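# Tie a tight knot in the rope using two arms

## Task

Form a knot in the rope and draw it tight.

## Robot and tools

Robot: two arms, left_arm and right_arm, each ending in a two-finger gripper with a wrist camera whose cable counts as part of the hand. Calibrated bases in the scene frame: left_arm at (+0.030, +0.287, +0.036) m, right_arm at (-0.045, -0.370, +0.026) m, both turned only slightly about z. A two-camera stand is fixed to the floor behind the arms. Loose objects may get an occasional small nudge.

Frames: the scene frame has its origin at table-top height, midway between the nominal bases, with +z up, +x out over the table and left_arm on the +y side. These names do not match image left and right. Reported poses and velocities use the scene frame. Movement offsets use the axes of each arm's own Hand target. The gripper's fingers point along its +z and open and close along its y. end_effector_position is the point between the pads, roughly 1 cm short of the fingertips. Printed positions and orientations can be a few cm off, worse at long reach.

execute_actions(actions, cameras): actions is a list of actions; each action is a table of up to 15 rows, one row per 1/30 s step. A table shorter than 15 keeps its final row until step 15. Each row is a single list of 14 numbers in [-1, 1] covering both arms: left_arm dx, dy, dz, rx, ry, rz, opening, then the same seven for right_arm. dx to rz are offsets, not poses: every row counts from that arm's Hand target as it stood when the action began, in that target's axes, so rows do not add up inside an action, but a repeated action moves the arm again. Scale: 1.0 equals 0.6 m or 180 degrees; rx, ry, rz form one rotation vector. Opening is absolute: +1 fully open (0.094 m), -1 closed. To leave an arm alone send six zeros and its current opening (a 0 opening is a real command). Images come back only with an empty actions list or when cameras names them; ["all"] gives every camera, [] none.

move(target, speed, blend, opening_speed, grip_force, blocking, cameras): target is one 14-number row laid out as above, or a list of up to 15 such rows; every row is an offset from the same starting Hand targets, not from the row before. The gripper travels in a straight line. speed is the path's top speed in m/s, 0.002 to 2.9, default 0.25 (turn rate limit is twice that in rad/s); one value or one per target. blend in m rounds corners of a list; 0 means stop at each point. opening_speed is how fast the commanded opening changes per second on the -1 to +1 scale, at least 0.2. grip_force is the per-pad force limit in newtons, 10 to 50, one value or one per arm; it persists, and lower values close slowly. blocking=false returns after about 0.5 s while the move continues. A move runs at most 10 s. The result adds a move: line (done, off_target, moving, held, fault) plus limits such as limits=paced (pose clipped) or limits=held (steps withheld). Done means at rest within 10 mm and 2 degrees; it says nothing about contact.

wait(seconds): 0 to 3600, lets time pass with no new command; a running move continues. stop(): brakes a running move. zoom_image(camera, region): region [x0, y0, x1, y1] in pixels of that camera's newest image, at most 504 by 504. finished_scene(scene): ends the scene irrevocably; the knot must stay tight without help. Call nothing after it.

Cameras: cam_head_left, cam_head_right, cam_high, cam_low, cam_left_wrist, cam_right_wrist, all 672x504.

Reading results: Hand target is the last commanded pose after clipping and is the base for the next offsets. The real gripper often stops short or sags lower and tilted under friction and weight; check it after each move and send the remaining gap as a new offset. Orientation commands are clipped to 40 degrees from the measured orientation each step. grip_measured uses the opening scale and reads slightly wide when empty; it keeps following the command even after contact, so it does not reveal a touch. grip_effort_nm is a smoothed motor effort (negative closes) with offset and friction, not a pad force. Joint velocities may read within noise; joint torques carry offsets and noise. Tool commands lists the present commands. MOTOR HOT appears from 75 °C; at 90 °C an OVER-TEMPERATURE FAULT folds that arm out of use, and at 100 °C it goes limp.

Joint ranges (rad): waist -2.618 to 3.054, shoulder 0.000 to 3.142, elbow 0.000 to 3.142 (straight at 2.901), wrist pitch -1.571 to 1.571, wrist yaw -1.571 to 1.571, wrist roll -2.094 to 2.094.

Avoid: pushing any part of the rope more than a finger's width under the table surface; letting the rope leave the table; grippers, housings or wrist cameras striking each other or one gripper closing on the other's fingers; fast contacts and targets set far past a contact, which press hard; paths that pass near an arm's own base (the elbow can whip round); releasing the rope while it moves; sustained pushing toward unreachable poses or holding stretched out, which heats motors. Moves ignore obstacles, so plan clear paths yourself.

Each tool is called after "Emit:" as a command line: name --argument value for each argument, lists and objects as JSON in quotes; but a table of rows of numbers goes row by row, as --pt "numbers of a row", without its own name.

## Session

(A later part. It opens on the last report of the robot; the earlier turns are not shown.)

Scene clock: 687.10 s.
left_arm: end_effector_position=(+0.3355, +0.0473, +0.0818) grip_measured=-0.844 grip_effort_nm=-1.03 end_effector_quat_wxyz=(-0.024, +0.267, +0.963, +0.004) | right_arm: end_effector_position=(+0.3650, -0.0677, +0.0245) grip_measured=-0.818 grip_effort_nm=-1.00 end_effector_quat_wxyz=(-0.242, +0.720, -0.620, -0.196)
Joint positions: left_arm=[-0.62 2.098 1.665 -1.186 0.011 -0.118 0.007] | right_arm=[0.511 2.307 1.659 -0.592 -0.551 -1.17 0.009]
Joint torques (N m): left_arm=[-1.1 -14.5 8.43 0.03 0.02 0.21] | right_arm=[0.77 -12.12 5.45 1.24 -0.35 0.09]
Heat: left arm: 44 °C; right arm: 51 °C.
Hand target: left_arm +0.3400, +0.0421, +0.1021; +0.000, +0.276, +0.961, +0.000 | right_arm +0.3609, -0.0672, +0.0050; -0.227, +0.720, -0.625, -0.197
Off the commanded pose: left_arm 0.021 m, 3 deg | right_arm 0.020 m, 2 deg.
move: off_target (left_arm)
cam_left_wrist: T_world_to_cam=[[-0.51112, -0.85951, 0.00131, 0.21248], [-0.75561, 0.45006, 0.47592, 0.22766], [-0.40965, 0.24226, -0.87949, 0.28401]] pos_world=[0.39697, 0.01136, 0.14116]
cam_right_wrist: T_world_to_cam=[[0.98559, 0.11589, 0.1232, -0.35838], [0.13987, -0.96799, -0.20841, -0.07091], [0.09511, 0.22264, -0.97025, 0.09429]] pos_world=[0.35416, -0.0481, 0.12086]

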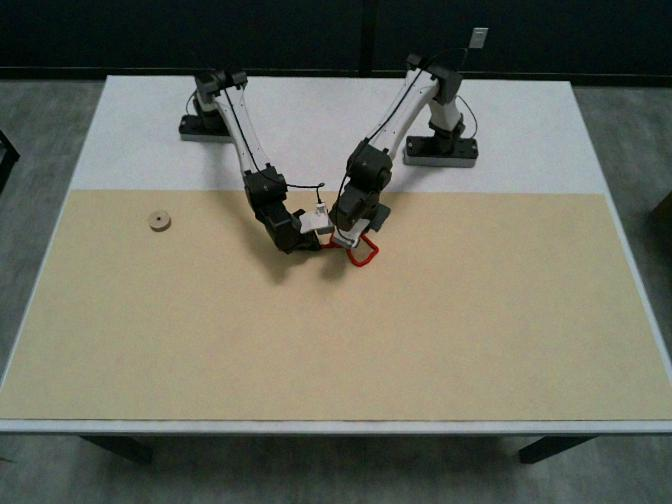

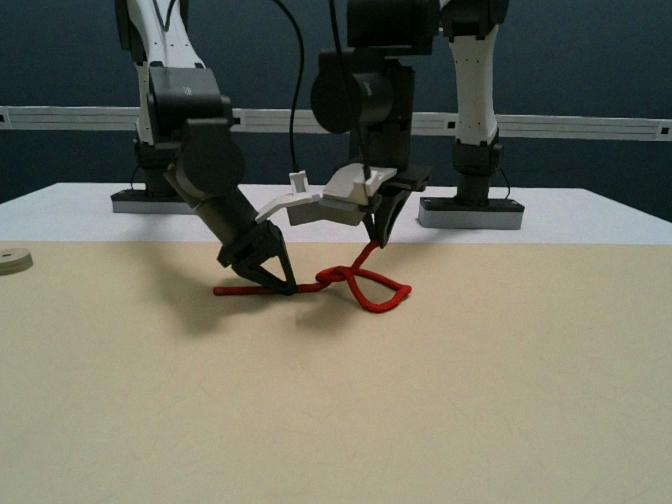

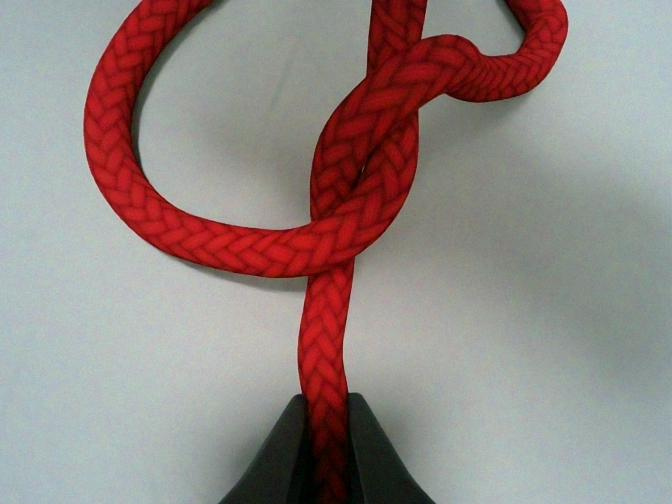

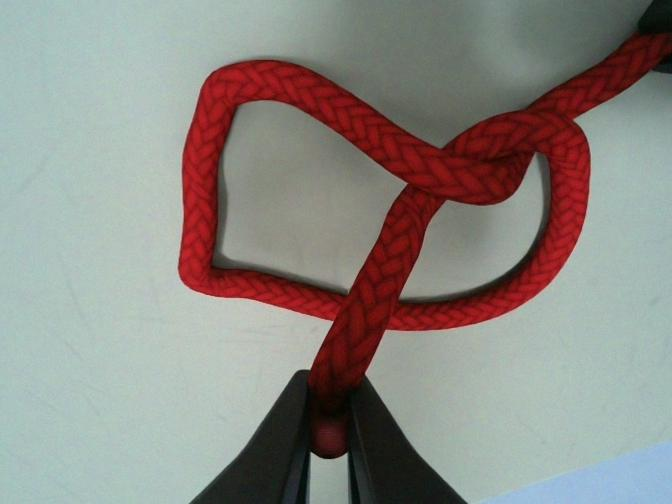

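Emit:
move --target '[0.1032,0.1714,0.02,0,0,0.211,-0.96,0,0,0,0,0,0,-0.96]' --speed 0.06 --cameras '["cam_high","cam_low","cam_left_wrist","cam_right_wrist"]'

Scene clock: 739.27 s.
left_arm: end_effector_position=(+0.3351, +0.1600, +0.0811) grip_measured=-0.844 grip_effort_nm=-1.03 end_effector_quat_wxyz=(-0.023, +0.572, +0.820, -0.010) | right_arm: end_effector_position=(+0.3650, -0.0677, +0.0245) grip_measured=-0.818 grip_effort_nm=-0.99 end_effector_quat_wxyz=(-0.242, +0.720, -0.620, -0.196)
Joint positions: left_arm=[-0.349 1.883 1.353 -1.09 0.01 0.831 0.007] | right_arm=[0.511 2.307 1.659 -0.592 -0.551 -1.17 0.009]
Joint torques (N m): left_arm=[0.36 -12.36 5.18 0.32 0.06 0.21] | right_arm=[0.73 -12.1 5.42 1.24 -0.36 0.08]
Heat: left arm: 54 °C; right arm: 52 °C.
Hand target: left_arm +0.3420, +0.1622, +0.0902; +0.000, +0.573, +0.819, +0.000 | right_arm +0.3609, -0.0672, +0.0050; -0.227, +0.720, -0.625, -0.197
Off the commanded pose: left_arm 0.012 m, 3 deg | right_arm 0.020 m, 2 deg.
move: off_target (left_arm)
cam_left_wrist: T_world_to_cam=[[-0.93614, -0.34947, 0.03892, 0.36684], [-0.29476, 0.84027, 0.45503, -0.03821], [-0.19173, 0.4145, -0.88963, 0.15609]] pos_world=[0.36207, 0.09561, 0.14197]
cam_right_wrist: T_world_to_cam=[[0.98559, 0.11589, 0.1232, -0.35838], [0.13987, -0.96799, -0.20841, -0.07091], [0.09511, 0.22264, -0.97025, 0.09429]] pos_world=[0.35416, -0.0481, 0.12086]

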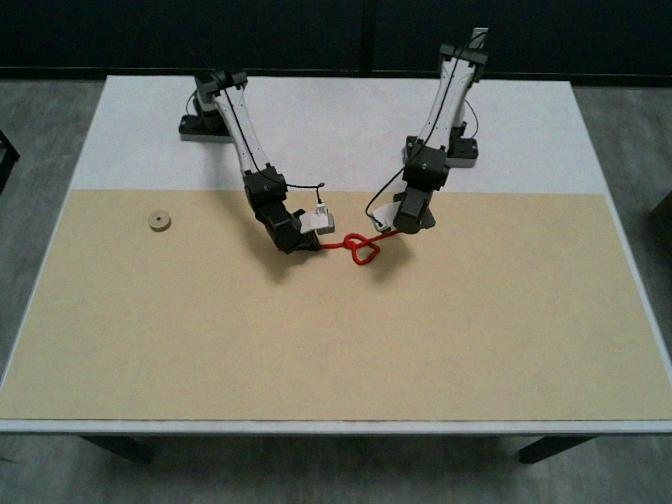

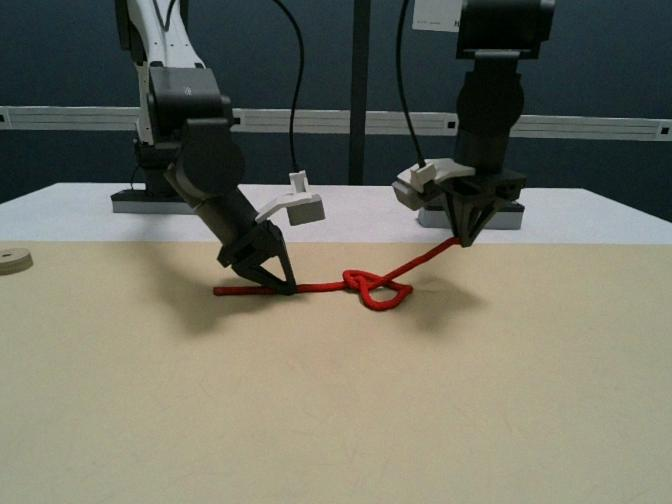

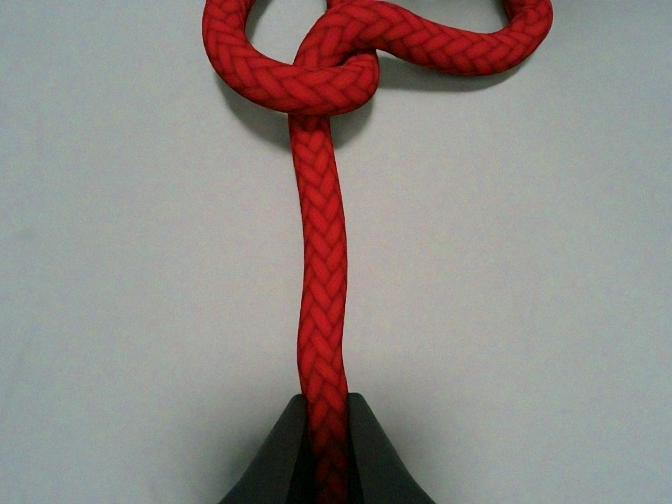

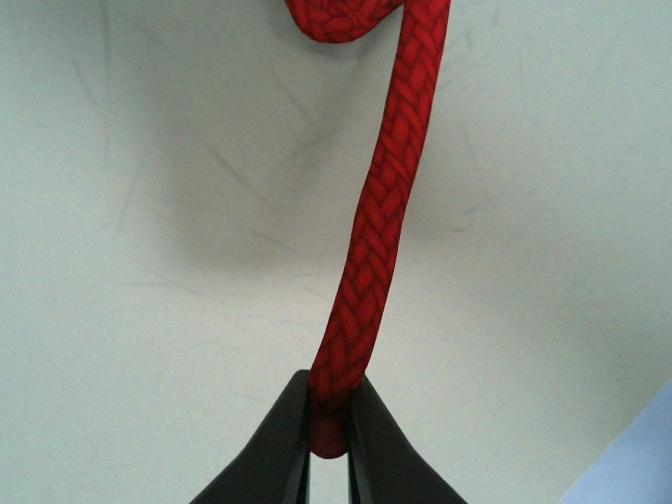

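Emit:
move --target '[0.1253,0.0456,0.05,0,0,0,-0.97,0,0,0,0,0,0,-0.97]' --speed 0.06 --cameras '["cam_high","cam_low","cam_left_wrist","cam_right_wrist"]'

Scene clock: 749.57 s.
left_arm: end_effector_position=(+0.3350, +0.2394, +0.0521) grip_measured=-0.844 grip_effort_nm=-1.03 end_effector_quat_wxyz=(-0.020, +0.571, +0.820, -0.015) | right_arm: end_effector_position=(+0.3650, -0.0677, +0.0245) grip_measured=-0.818 grip_effort_nm=-0.99 end_effector_quat_wxyz=(-0.242, +0.720, -0.620, -0.196)
Joint positions: left_arm=[-0.11 1.844 1.179 -0.954 0.009 1.069 0.007] | right_arm=[0.511 2.307 1.659 -0.592 -0.551 -1.17 0.009]
Joint torques (N m): left_arm=[0.18 -11.62 4.96 0.29 0.09 0.17] | right_arm=[0.77 -12.1 5.46 1.24 -0.34 0.09]
Heat: left arm: 52 °C; right arm: 52 °C.
Hand target: left_arm +0.3419, +0.2421, +0.0602; +0.000, +0.574, +0.819, +0.000 | right_arm +0.3609, -0.0672, +0.0050; -0.227, +0.720, -0.625, -0.197
Off the commanded pose: left_arm 0.011 m, 3 deg | right_arm 0.020 m, 2 deg.
move: off_target (left_arm)
cam_left_wrist: T_world_to_cam=[[-0.93553, -0.3507, 0.04243, 0.39561], [-0.29632, 0.84444, 0.44623, -0.09175], [-0.19232, 0.40489, -0.89391, 0.10011]] pos_world=[0.36217, 0.17569, 0.11364]
cam_right_wrist: T_world_to_cam=[[0.98559, 0.11589, 0.1232, -0.35838], [0.13987, -0.96799, -0.20841, -0.07091], [0.09511, 0.22264, -0.97025, 0.09429]] pos_world=[0.35416, -0.0481, 0.12086]

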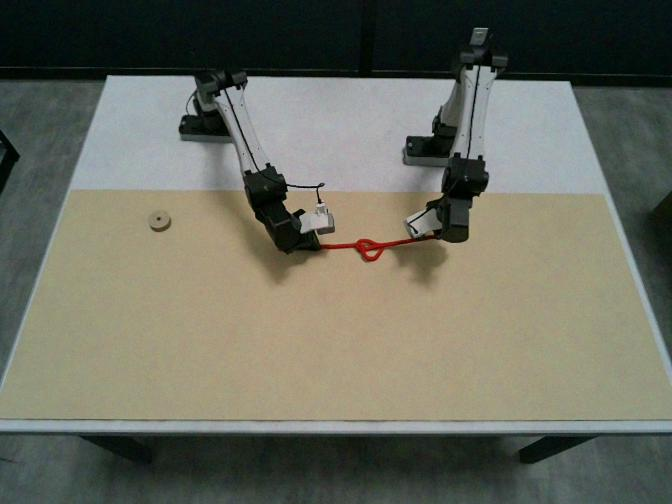

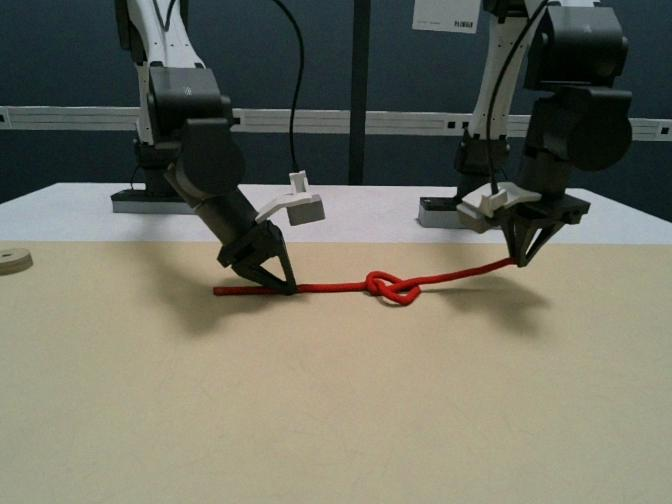

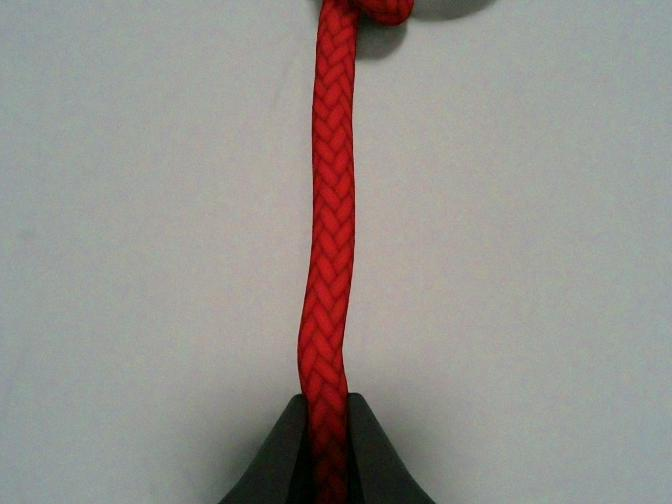

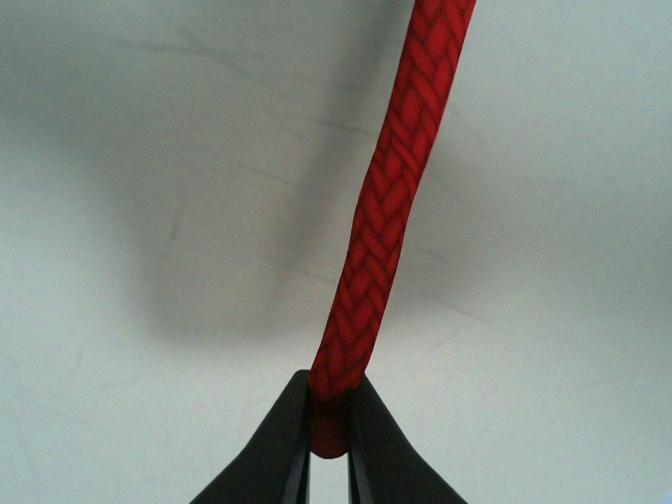

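Emit:
move --target '[0.094,0.0342,0.0167,0,0,0,-0.98,0,0,0,0,0,0,-0.98]' --speed 0.06 --cameras '["cam_high","cam_low","cam_head_left"]'

Emit:
zoom_image --camera "cam_low" --region '[210, 220, 570, 320]'

Scene clock: 756.17 s.
left_arm: end_effector_position=(+0.3364, +0.2983, +0.0448) grip_measured=-0.844 grip_effort_nm=-1.03 end_effector_quat_wxyz=(-0.013, +0.571, +0.820, -0.015) | right_arm: end_effector_position=(+0.3650, -0.0677, +0.0245) grip_measured=-0.818 grip_effort_nm=-1.00 end_effector_quat_wxyz=(-0.242, +0.720, -0.620, -0.196)
Joint positions: left_arm=[0.082 1.841 1.143 -0.912 0.009 1.26 0.007] | right_arm=[0.511 2.307 1.659 -0.592 -0.551 -1.17 0.009]
Joint torques (N m): left_arm=[0.16 -10.55 4.92 0.35 0.1 0.23] | right_arm=[0.75 -12.08 5.44 1.25 -0.36 0.09]
Heat: left arm: 52 °C; right arm: 52 °C.
Hand target: left_arm +0.3419, +0.3022, +0.0503; +0.000, +0.573, +0.819, +0.000 | right_arm +0.3609, -0.0672, +0.0050; -0.227, +0.720, -0.625, -0.197
Off the commanded pose: left_arm 0.009 m, 2 deg | right_arm 0.020 m, 2 deg.
move: done
Images, in order (width x height): cam_head_left 672x504, cam_high 672x504, cam_low 672x504.

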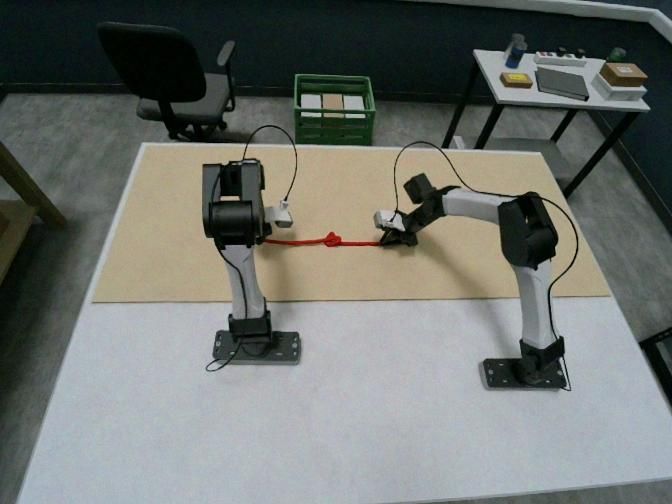

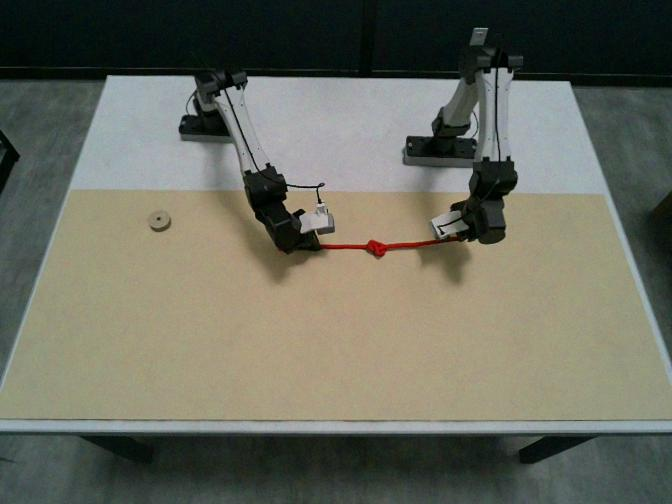

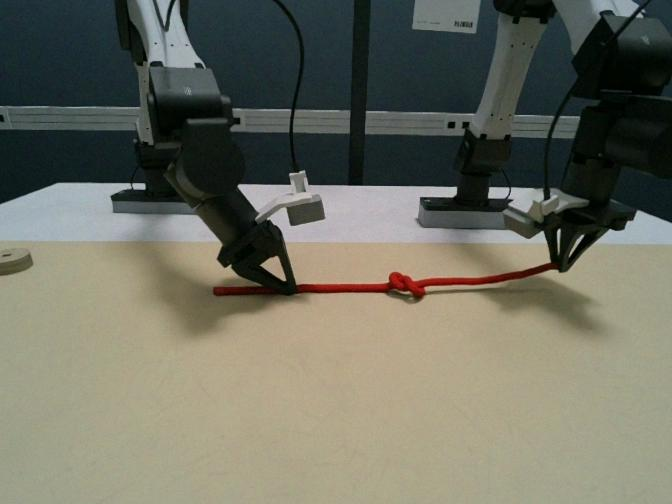

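Scaled by 1.400 from the camera's image (finer frame: 960x720).

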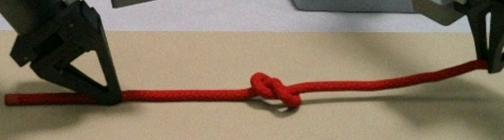

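Emit:
move --target '[0.0783,0.0285,0.0167,0,0,0,-1.0,0,0,0,0,0,0,-1.0]' --speed 0.06 --cameras '["cam_high","cam_low"]'

Emit:
zoom_image --camera "cam_low" --region '[210, 220, 630, 320]'

Scene clock: 764.67 s.
left_arm: end_effector_position=(+0.3368, +0.3448, +0.0429) grip_measured=-0.844 grip_effort_nm=-1.03 end_effector_quat_wxyz=(-0.004, +0.575, +0.818, -0.010) | right_arm: end_effector_position=(+0.3649, -0.0635, +0.0242) grip_measured=-0.818 grip_effort_nm=-0.99 end_effector_quat_wxyz=(-0.246, +0.723, -0.615, -0.195)
Joint positions: left_arm=[0.231 1.847 1.143 -0.887 0.009 1.418 0.007] | right_arm=[0.518 2.31 1.659 -0.578 -0.551 -1.17 0.009]
Joint torques (N m): left_arm=[0.83 -7.45 5.55 0.41 0.1 0.21] | right_arm=[0.13 -12.33 5.49 1.13 -0.35 0.08]
Heat: left arm: 50 °C; right arm: 52 °C.
Hand target: left_arm +0.3419, +0.3521, +0.0403; +0.000, +0.574, +0.819, +0.000 | right_arm +0.3609, -0.0671, +0.0050; -0.227, +0.720, -0.625, -0.197
Off the commanded pose: left_arm 0.009 m, 1 deg | right_arm 0.020 m, 3 deg.
move: done

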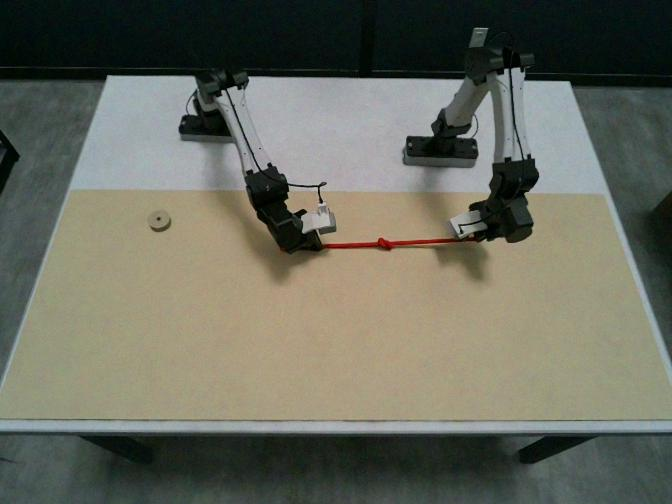

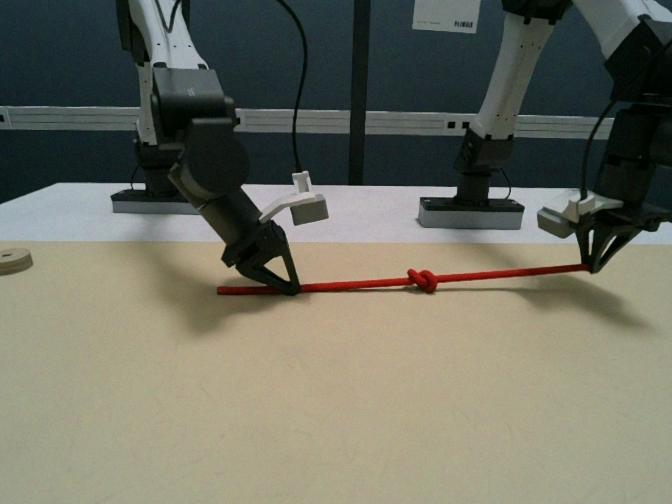

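Scaled by 1.200 from the camera's image (finer frame: 960x720).

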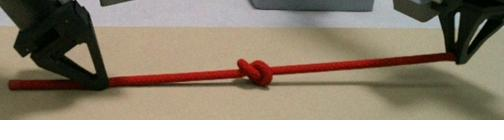

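Emit:
move --target '[0.0627,0.0228,0.0167,0,0,0,-1.0,0.0541,0.0076,-0.0382,0,0,0,-1.0]' --speed 0.06 --cameras '["cam_high","cam_low"]'

Emit:
zoom_image --camera "cam_low" --region '[210, 220, 630, 320]'

Scene clock: 782.40 s.
left_arm: end_effector_position=(+0.3298, +0.3555, +0.0297) grip_measured=-0.845 grip_effort_nm=-1.03 end_effector_quat_wxyz=(+0.020, +0.582, +0.811, -0.058) | right_arm: end_effector_position=(+0.3604, -0.0658, +0.0220) grip_measured=-0.818 grip_effort_nm=-0.99 end_effector_quat_wxyz=(-0.275, +0.732, -0.582, -0.223)
Joint positions: left_arm=[0.323 1.895 1.143 -0.886 0.104 1.532 0.007] | right_arm=[0.49 2.307 1.601 -0.515 -0.648 -1.243 0.009]
Joint torques (N m): left_arm=[2.93 -7.84 7.88 0.48 -0.8 0.2] | right_arm=[-4.14 -16.46 3.43 0.29 0.39 -0.12]
Heat: left arm: 45 °C; right arm: 49 °C.
Hand target: left_arm +0.3419, +0.3922, +0.0303; +0.000, +0.574, +0.819, +0.000 | right_arm +0.3609, -0.1072, +0.0050; -0.227, +0.720, -0.625, -0.197
Off the commanded pose: left_arm 0.039 m, 7 deg | right_arm 0.045 m, 8 deg.
move: off_target (left_arm, right_arm)

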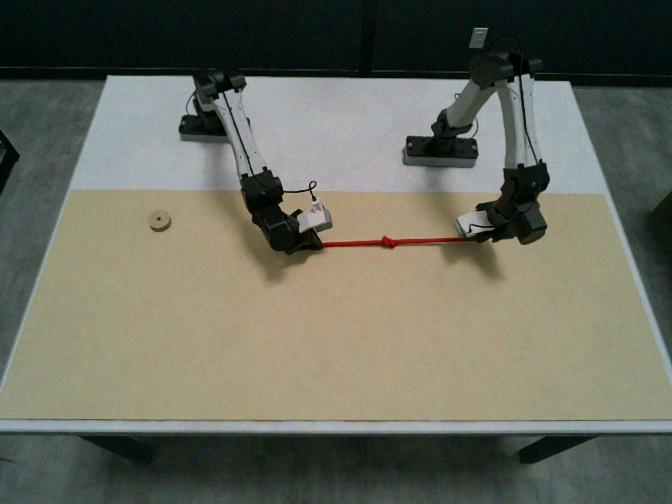

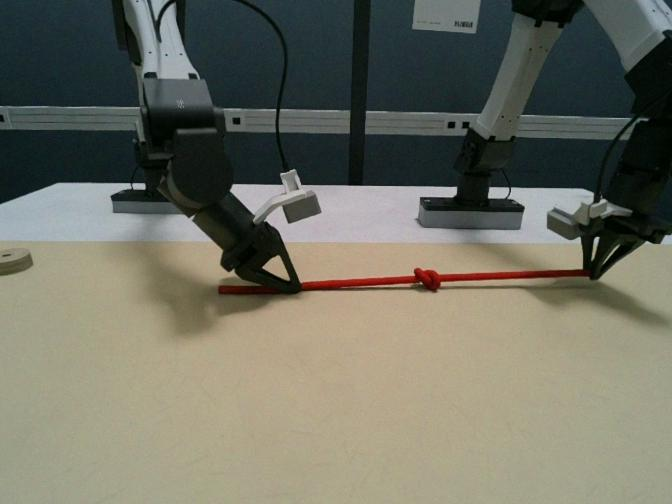

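Scaled by 1.200 from the camera's image (finer frame: 960x720).

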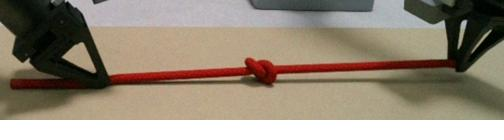

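Emit:
move --target '[0.0783,0.0285,0,0,0,0,-1.0,0.0541,0.0076,-0.0382,0,0,0,-1.0]' --speed 0.06 --cameras '["cam_high","cam_low"]'

Emit:
zoom_image --camera "cam_low" --region '[370, 240, 490, 310]'

Scene clock: 791.53 s.
left_arm: end_effector_position=(+0.3144, +0.3568, +0.0414) grip_measured=-0.847 grip_effort_nm=-1.03 end_effector_quat_wxyz=(+0.047, +0.575, +0.804, -0.145) | right_arm: end_effector_position=(+0.3471, -0.0737, +0.0313) grip_measured=-0.819 grip_effort_nm=-1.00 end_effector_quat_wxyz=(-0.300, +0.740, -0.545, -0.254)
Joint positions: left_arm=[0.419 1.936 1.217 -1.049 0.235 1.645 0.007] | right_arm=[0.459 2.267 1.529 -0.5 -0.751 -1.335 0.009]
Joint torques (N m): left_arm=[5.86 -8.51 10.22 1 -1.97 0.22] | right_arm=[-8.4 -16.49 2.95 -0.16 1.16 -0.12]
Heat: left arm: 44 °C; right arm: 53 °C.
Hand target: left_arm +0.3419, +0.4422, +0.0303; +0.000, +0.573, +0.819, +0.000 | right_arm +0.3610, -0.1472, +0.0050; -0.227, +0.720, -0.625, -0.197
Off the commanded pose: left_arm 0.090 m, 18 deg | right_arm 0.079 m, 14 deg.
move: off_target (left_arm, right_arm)

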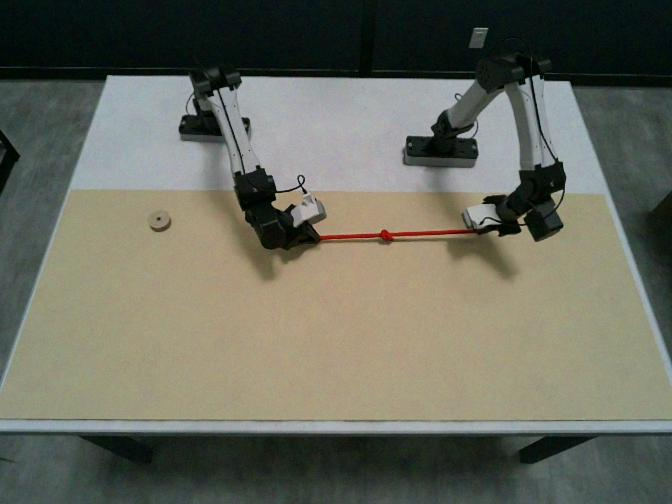

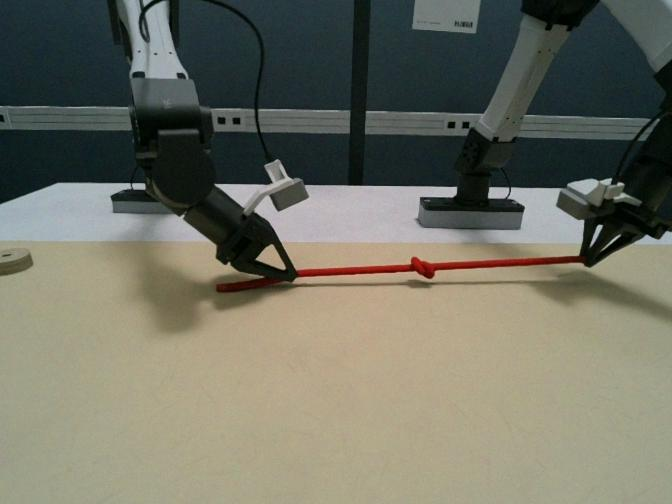

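Scaled by 4.200 from the camera's image (finer frame: 960x720).

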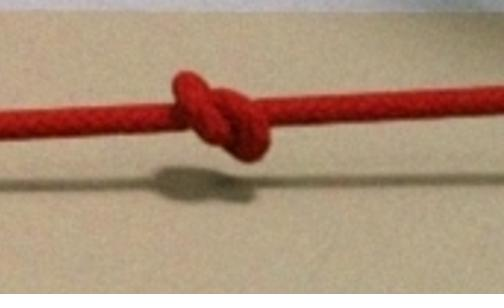

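Emit:
move --target '[0.0627,0.0228,0.01,0,0,0,-1.0,0.0473,0.0067,-0.0334,0,0,0,-1.0]' --speed 0.06 --cameras '["cam_high","cam_low"]'

Emit:
zoom_image --camera "cam_low" --region '[360, 230, 480, 300]'

Scene clock: 802.03 s.
left_arm: end_effector_position=(+0.3060, +0.3575, +0.0570) grip_measured=-0.849 grip_effort_nm=-1.03 end_effector_quat_wxyz=(+0.064, +0.557, +0.800, -0.214) | right_arm: end_effector_position=(+0.3405, -0.0828, +0.0459) grip_measured=-0.819 grip_effort_nm=-0.99 end_effector_quat_wxyz=(-0.331, +0.745, -0.512, -0.271)
Joint positions: left_arm=[0.483 1.991 1.313 -1.216 0.32 1.714 0.007] | right_arm=[0.424 2.224 1.477 -0.492 -0.835 -1.42 0.008]
Joint torques (N m): left_arm=[8.13 -9.25 11.7 1.55 -2.74 0.21] | right_arm=[-11.78 -15.66 2.29 -0.56 1.76 -0.13]
Heat: left arm: 43 °C; right arm: 56 °C.
Hand target: left_arm +0.3418, +0.4823, +0.0243; +0.000, +0.573, +0.819, +0.000 | right_arm +0.3609, -0.1821, +0.0050; -0.227, +0.720, -0.625, -0.197
Off the commanded pose: left_arm 0.134 m, 26 deg | right_arm 0.109 m, 20 deg.
move: off_target (left_arm, right_arm)

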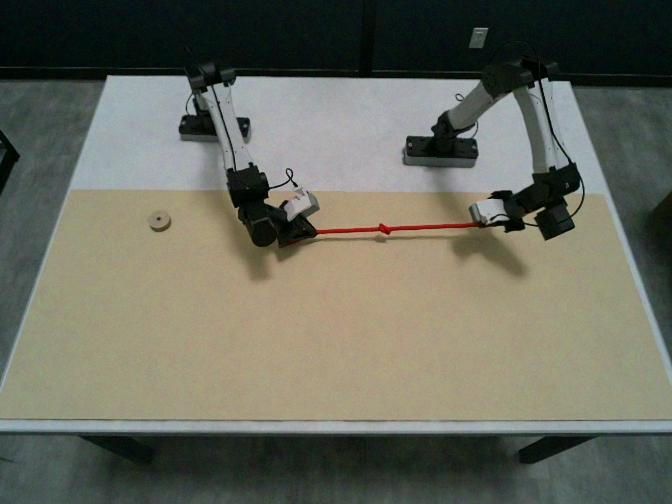

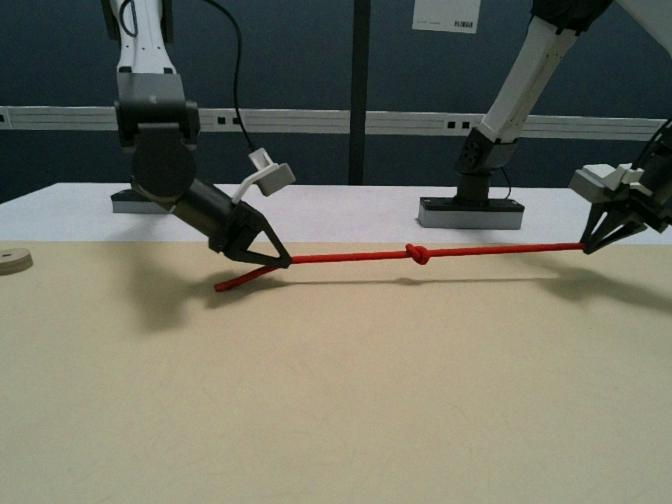

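Scaled by 4.200 from the camera's image (finer frame: 960x720).

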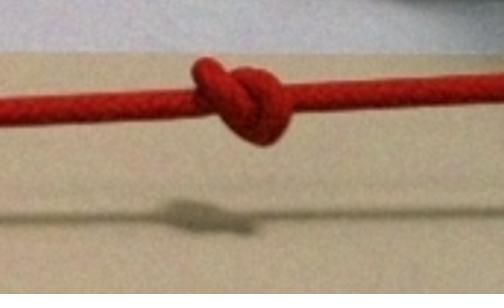

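Emit:
move --target '[-0.2078,-0.0823,0.02,0,0,0,-1.0,-0.1434,-0.0201,0.0952,0,0,0,-1.0]' --speed 0.05 --cameras '["cam_high","cam_low","cam_left_wrist","cam_right_wrist"]'

Emit:
zoom_image --camera "cam_low" --region '[360, 240, 480, 310]'

Scene clock: 830.40 s.
left_arm: end_effector_position=(+0.3223, +0.3427, +0.0145) grip_measured=-0.849 grip_effort_nm=-1.03 end_effector_quat_wxyz=(-0.018, +0.574, +0.818, -0.036) | right_arm: end_effector_position=(+0.3631, -0.0748, +0.0239) grip_measured=-0.819 grip_effort_nm=-0.99 end_effector_quat_wxyz=(-0.252, +0.721, -0.613, -0.200)
Joint positions: left_arm=[0.242 1.902 1.085 -0.831 0.024 1.427 0.007] | right_arm=[0.493 2.287 1.61 -0.557 -0.575 -1.195 0.008]
Joint torques (N m): left_arm=[-0.92 -9.2 3.81 0.81 -0.04 0.04] | right_arm=[0.44 -11.92 7.45 0.79 -0.17 0.1]
Heat: left arm: 44 °C; right arm: 55 °C.
Hand target: left_arm +0.3381, +0.3482, +0.0122; +0.000, +0.573, +0.819, +0.000 | right_arm +0.3609, -0.0783, +0.0079; -0.227, +0.720, -0.625, -0.197
Off the commanded pose: left_arm 0.017 m, 5 deg | right_arm 0.016 m, 3 deg.
move: off_target (left_arm, right_arm)
cam_left_wrist: T_world_to_cam=[[-0.93604, -0.34352, 0.07625, 0.41878], [-0.28231, 0.86248, 0.42003, -0.17627], [-0.21005, 0.37164, -0.9043, 0.03953]] pos_world=[0.35053, 0.2812, 0.07785]
cam_right_wrist: T_world_to_cam=[[0.98321, 0.1219, 0.13576, -0.35463], [0.15082, -0.96175, -0.22869, -0.0806], [0.10269, 0.24532, -0.96399, 0.09423]] pos_world=[0.35116, -0.05741, 0.12055]

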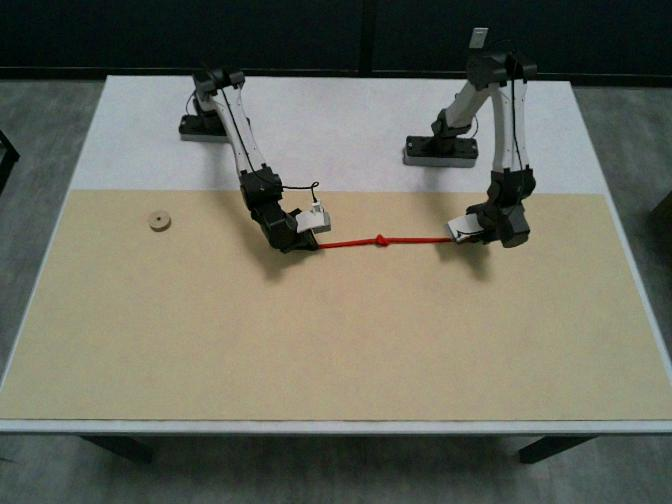

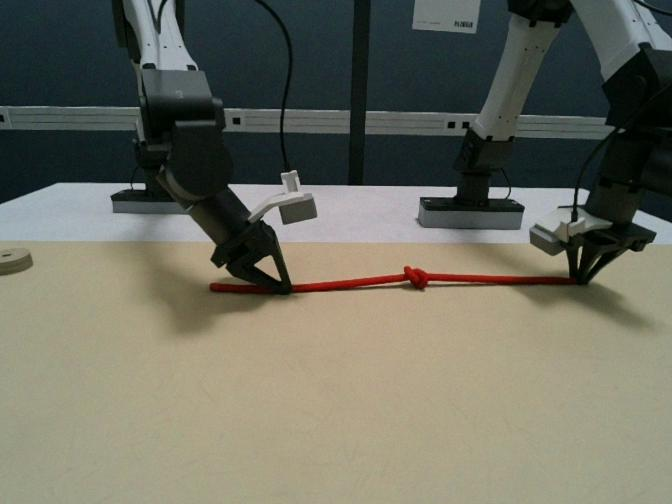

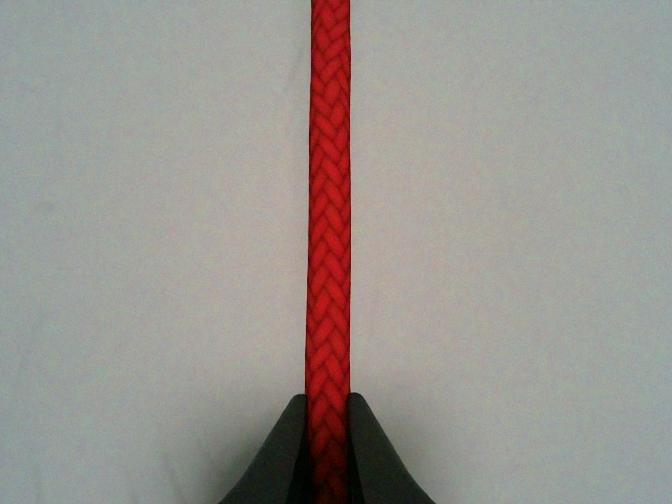

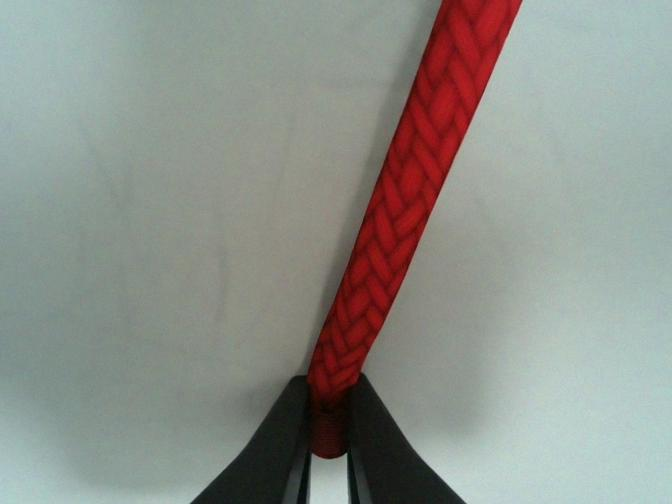

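Scaled by 4.200 from the camera's image (finer frame: 960x720).

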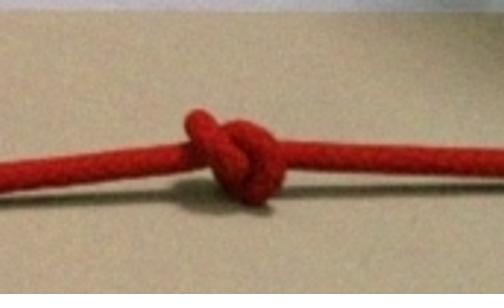

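Emit:
move --target '[-0.0222,0.0026,-0.0067,0,0,0,-0.95,-0.0089,-0.0013,0.0104,0,0,0,-0.95]' --speed 0.05 --cameras '["cam_high","cam_low","cam_left_wrist"]'

Emit:
zoom_image --camera "cam_low" --region '[360, 240, 480, 310]'

Scene clock: 844.50 s.
left_arm: end_effector_position=(+0.3227, +0.3406, +0.0145) grip_measured=-0.849 grip_effort_nm=-1.03 end_effector_quat_wxyz=(-0.034, +0.571, +0.820, -0.021) | right_arm: end_effector_position=(+0.3638, -0.0704, +0.0234) grip_measured=-0.819 grip_effort_nm=-0.99 end_effector_quat_wxyz=(-0.250, +0.719, -0.617, -0.200)
Joint positions: left_arm=[0.21 1.902 1.085 -0.831 -0.018 1.388 0.007] | right_arm=[0.502 2.297 1.627 -0.562 -0.568 -1.177 0.008]
Joint torques (N m): left_arm=[-1.69 -8.94 6 0.64 0.36 0.03] | right_arm=[0.98 -11.63 7.46 0.92 -0.18 0.08]
Heat: left arm: 43 °C; right arm: 53 °C.
Hand target: left_arm +0.3442, +0.3362, +0.0162; +0.000, +0.573, +0.819, +0.000 | right_arm +0.3609, -0.0702, +0.0060; -0.227, +0.720, -0.625, -0.197
Off the commanded pose: left_arm 0.022 m, 5 deg | right_arm 0.018 m, 3 deg.
move: off_target (left_arm, right_arm)
cam_left_wrist: T_world_to_cam=[[-0.93407, -0.35039, 0.06892, 0.42024], [-0.28192, 0.84201, 0.45995, -0.16804], [-0.21919, 0.41019, -0.88527, 0.02984]] pos_world=[0.3517, 0.2765, 0.07475]

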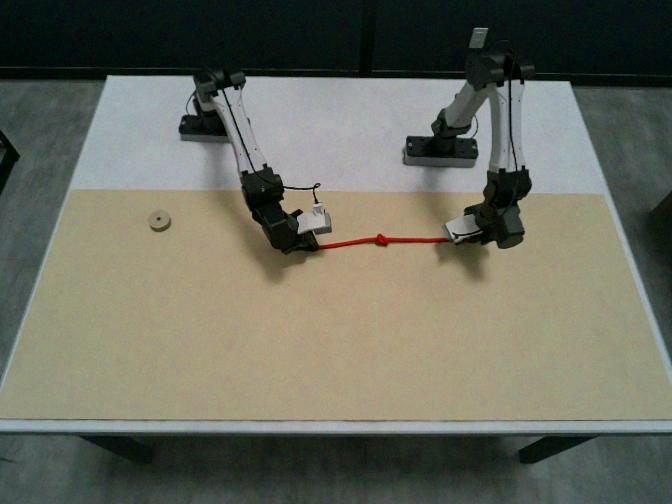

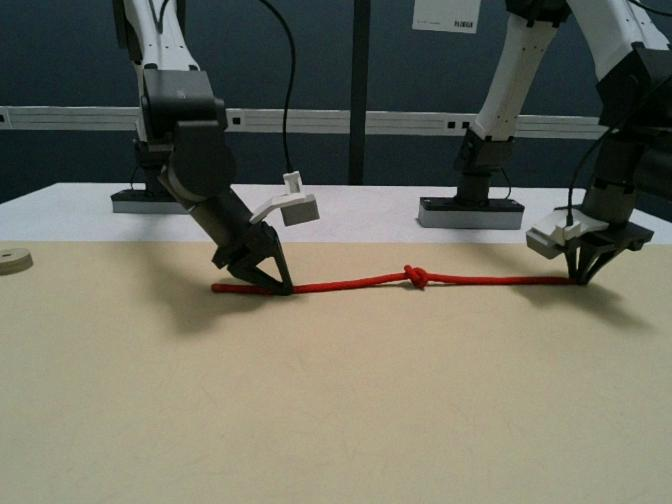

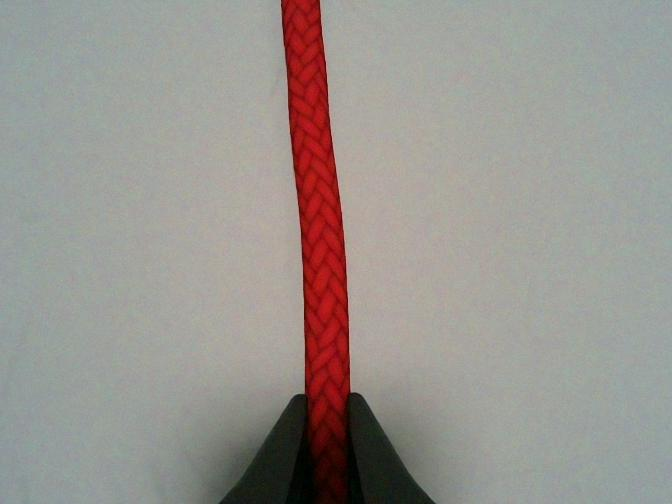

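Scaled by 4.200 from the camera's image (finer frame: 960x720).

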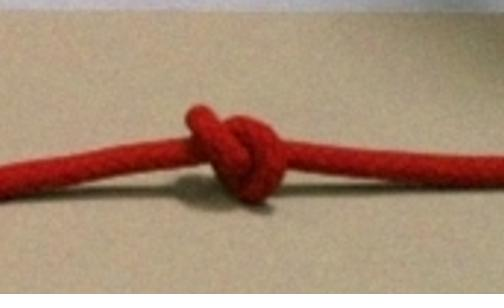

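Emit:
move --target '[0,0,-0.005,0,0,0,-0.5,0,0,0,0,0,0,-0.5]' --opening_speed 0.6 --speed 0.03 --cameras '["cam_low","cam_left_wrist","cam_right_wrist"]'

Emit:
zoom_image --camera "cam_low" --region '[360, 240, 480, 310]'

Scene clock: 854.80 s.
left_arm: end_effector_position=(+0.3241, +0.3389, +0.0149) grip_measured=-0.503 grip_effort_nm=0.13 end_effector_quat_wxyz=(-0.032, +0.573, +0.818, -0.019) | right_arm: end_effector_position=(+0.3651, -0.0708, +0.0230) grip_measured=-0.504 grip_effort_nm=0.18 end_effector_quat_wxyz=(-0.249, +0.720, -0.617, -0.197)
Joint positions: left_arm=[0.204 1.9 1.085 -0.828 -0.018 1.387 0.023] | right_arm=[0.502 2.298 1.63 -0.562 -0.561 -1.177 0.023]
Joint torques (N m): left_arm=[-1.11 -9.36 6.42 0.53 0.36 0.03] | right_arm=[0.99 -11.71 7.24 0.92 -0.27 0.09]
Heat: left arm: 43 °C; right arm: 52 °C.
Hand target: left_arm +0.3441, +0.3362, +0.0193; +0.000, +0.573, +0.819, +0.000 | right_arm +0.3608, -0.0702, +0.0059; -0.227, +0.720, -0.625, -0.197
Off the commanded pose: left_arm 0.021 m, 4 deg | right_arm 0.018 m, 3 deg.
move: off_target (left_arm)
cam_left_wrist: T_world_to_cam=[[-0.93612, -0.34581, 0.06395, 0.42005], [-0.28, 0.84294, 0.4594, -0.16741], [-0.21277, 0.41215, -0.88592, 0.02857]] pos_world=[0.35243, 0.2746, 0.07535]
cam_right_wrist: T_world_to_cam=[[0.98451, 0.11405, 0.13317, -0.35791], [0.14154, -0.96524, -0.21974, -0.07436], [0.10348, 0.23519, -0.96643, 0.09119]] pos_world=[0.35346, -0.05241, 0.11946]

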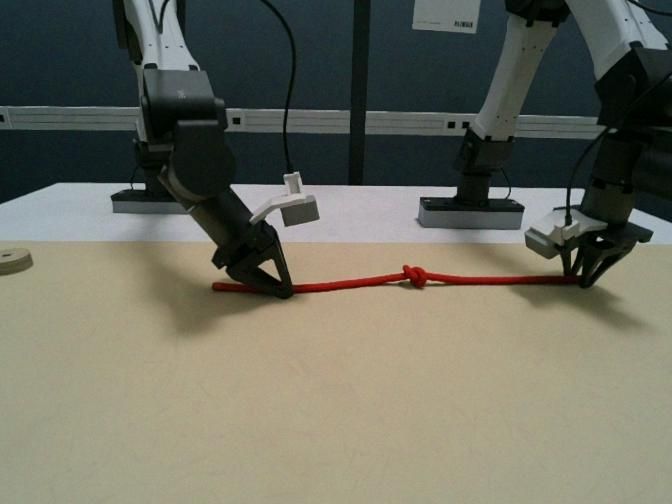

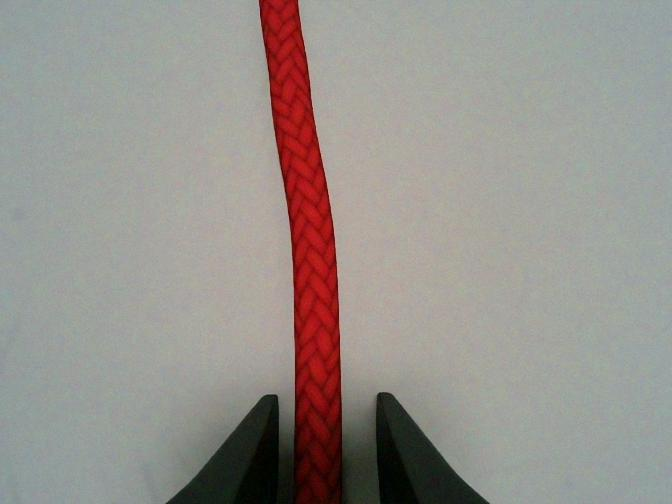

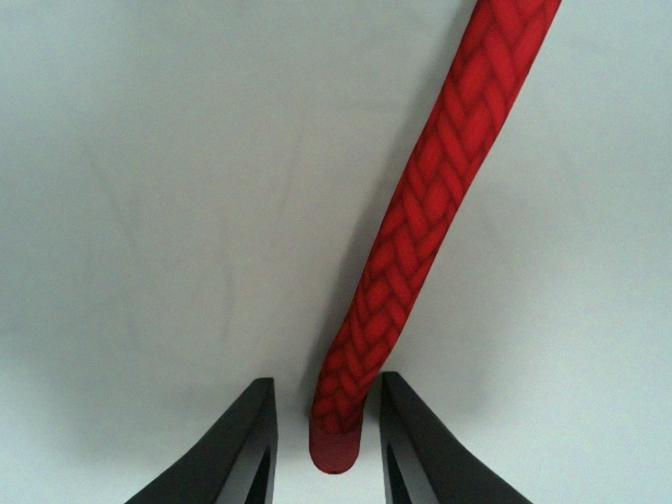

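Scaled by 4.200 from the camera's image (finer frame: 960x720).

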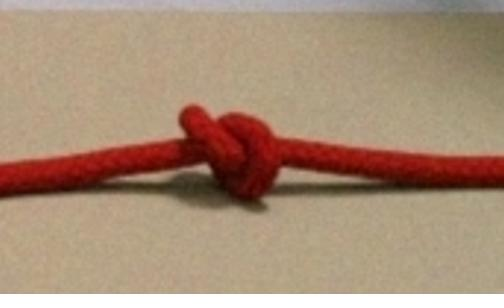

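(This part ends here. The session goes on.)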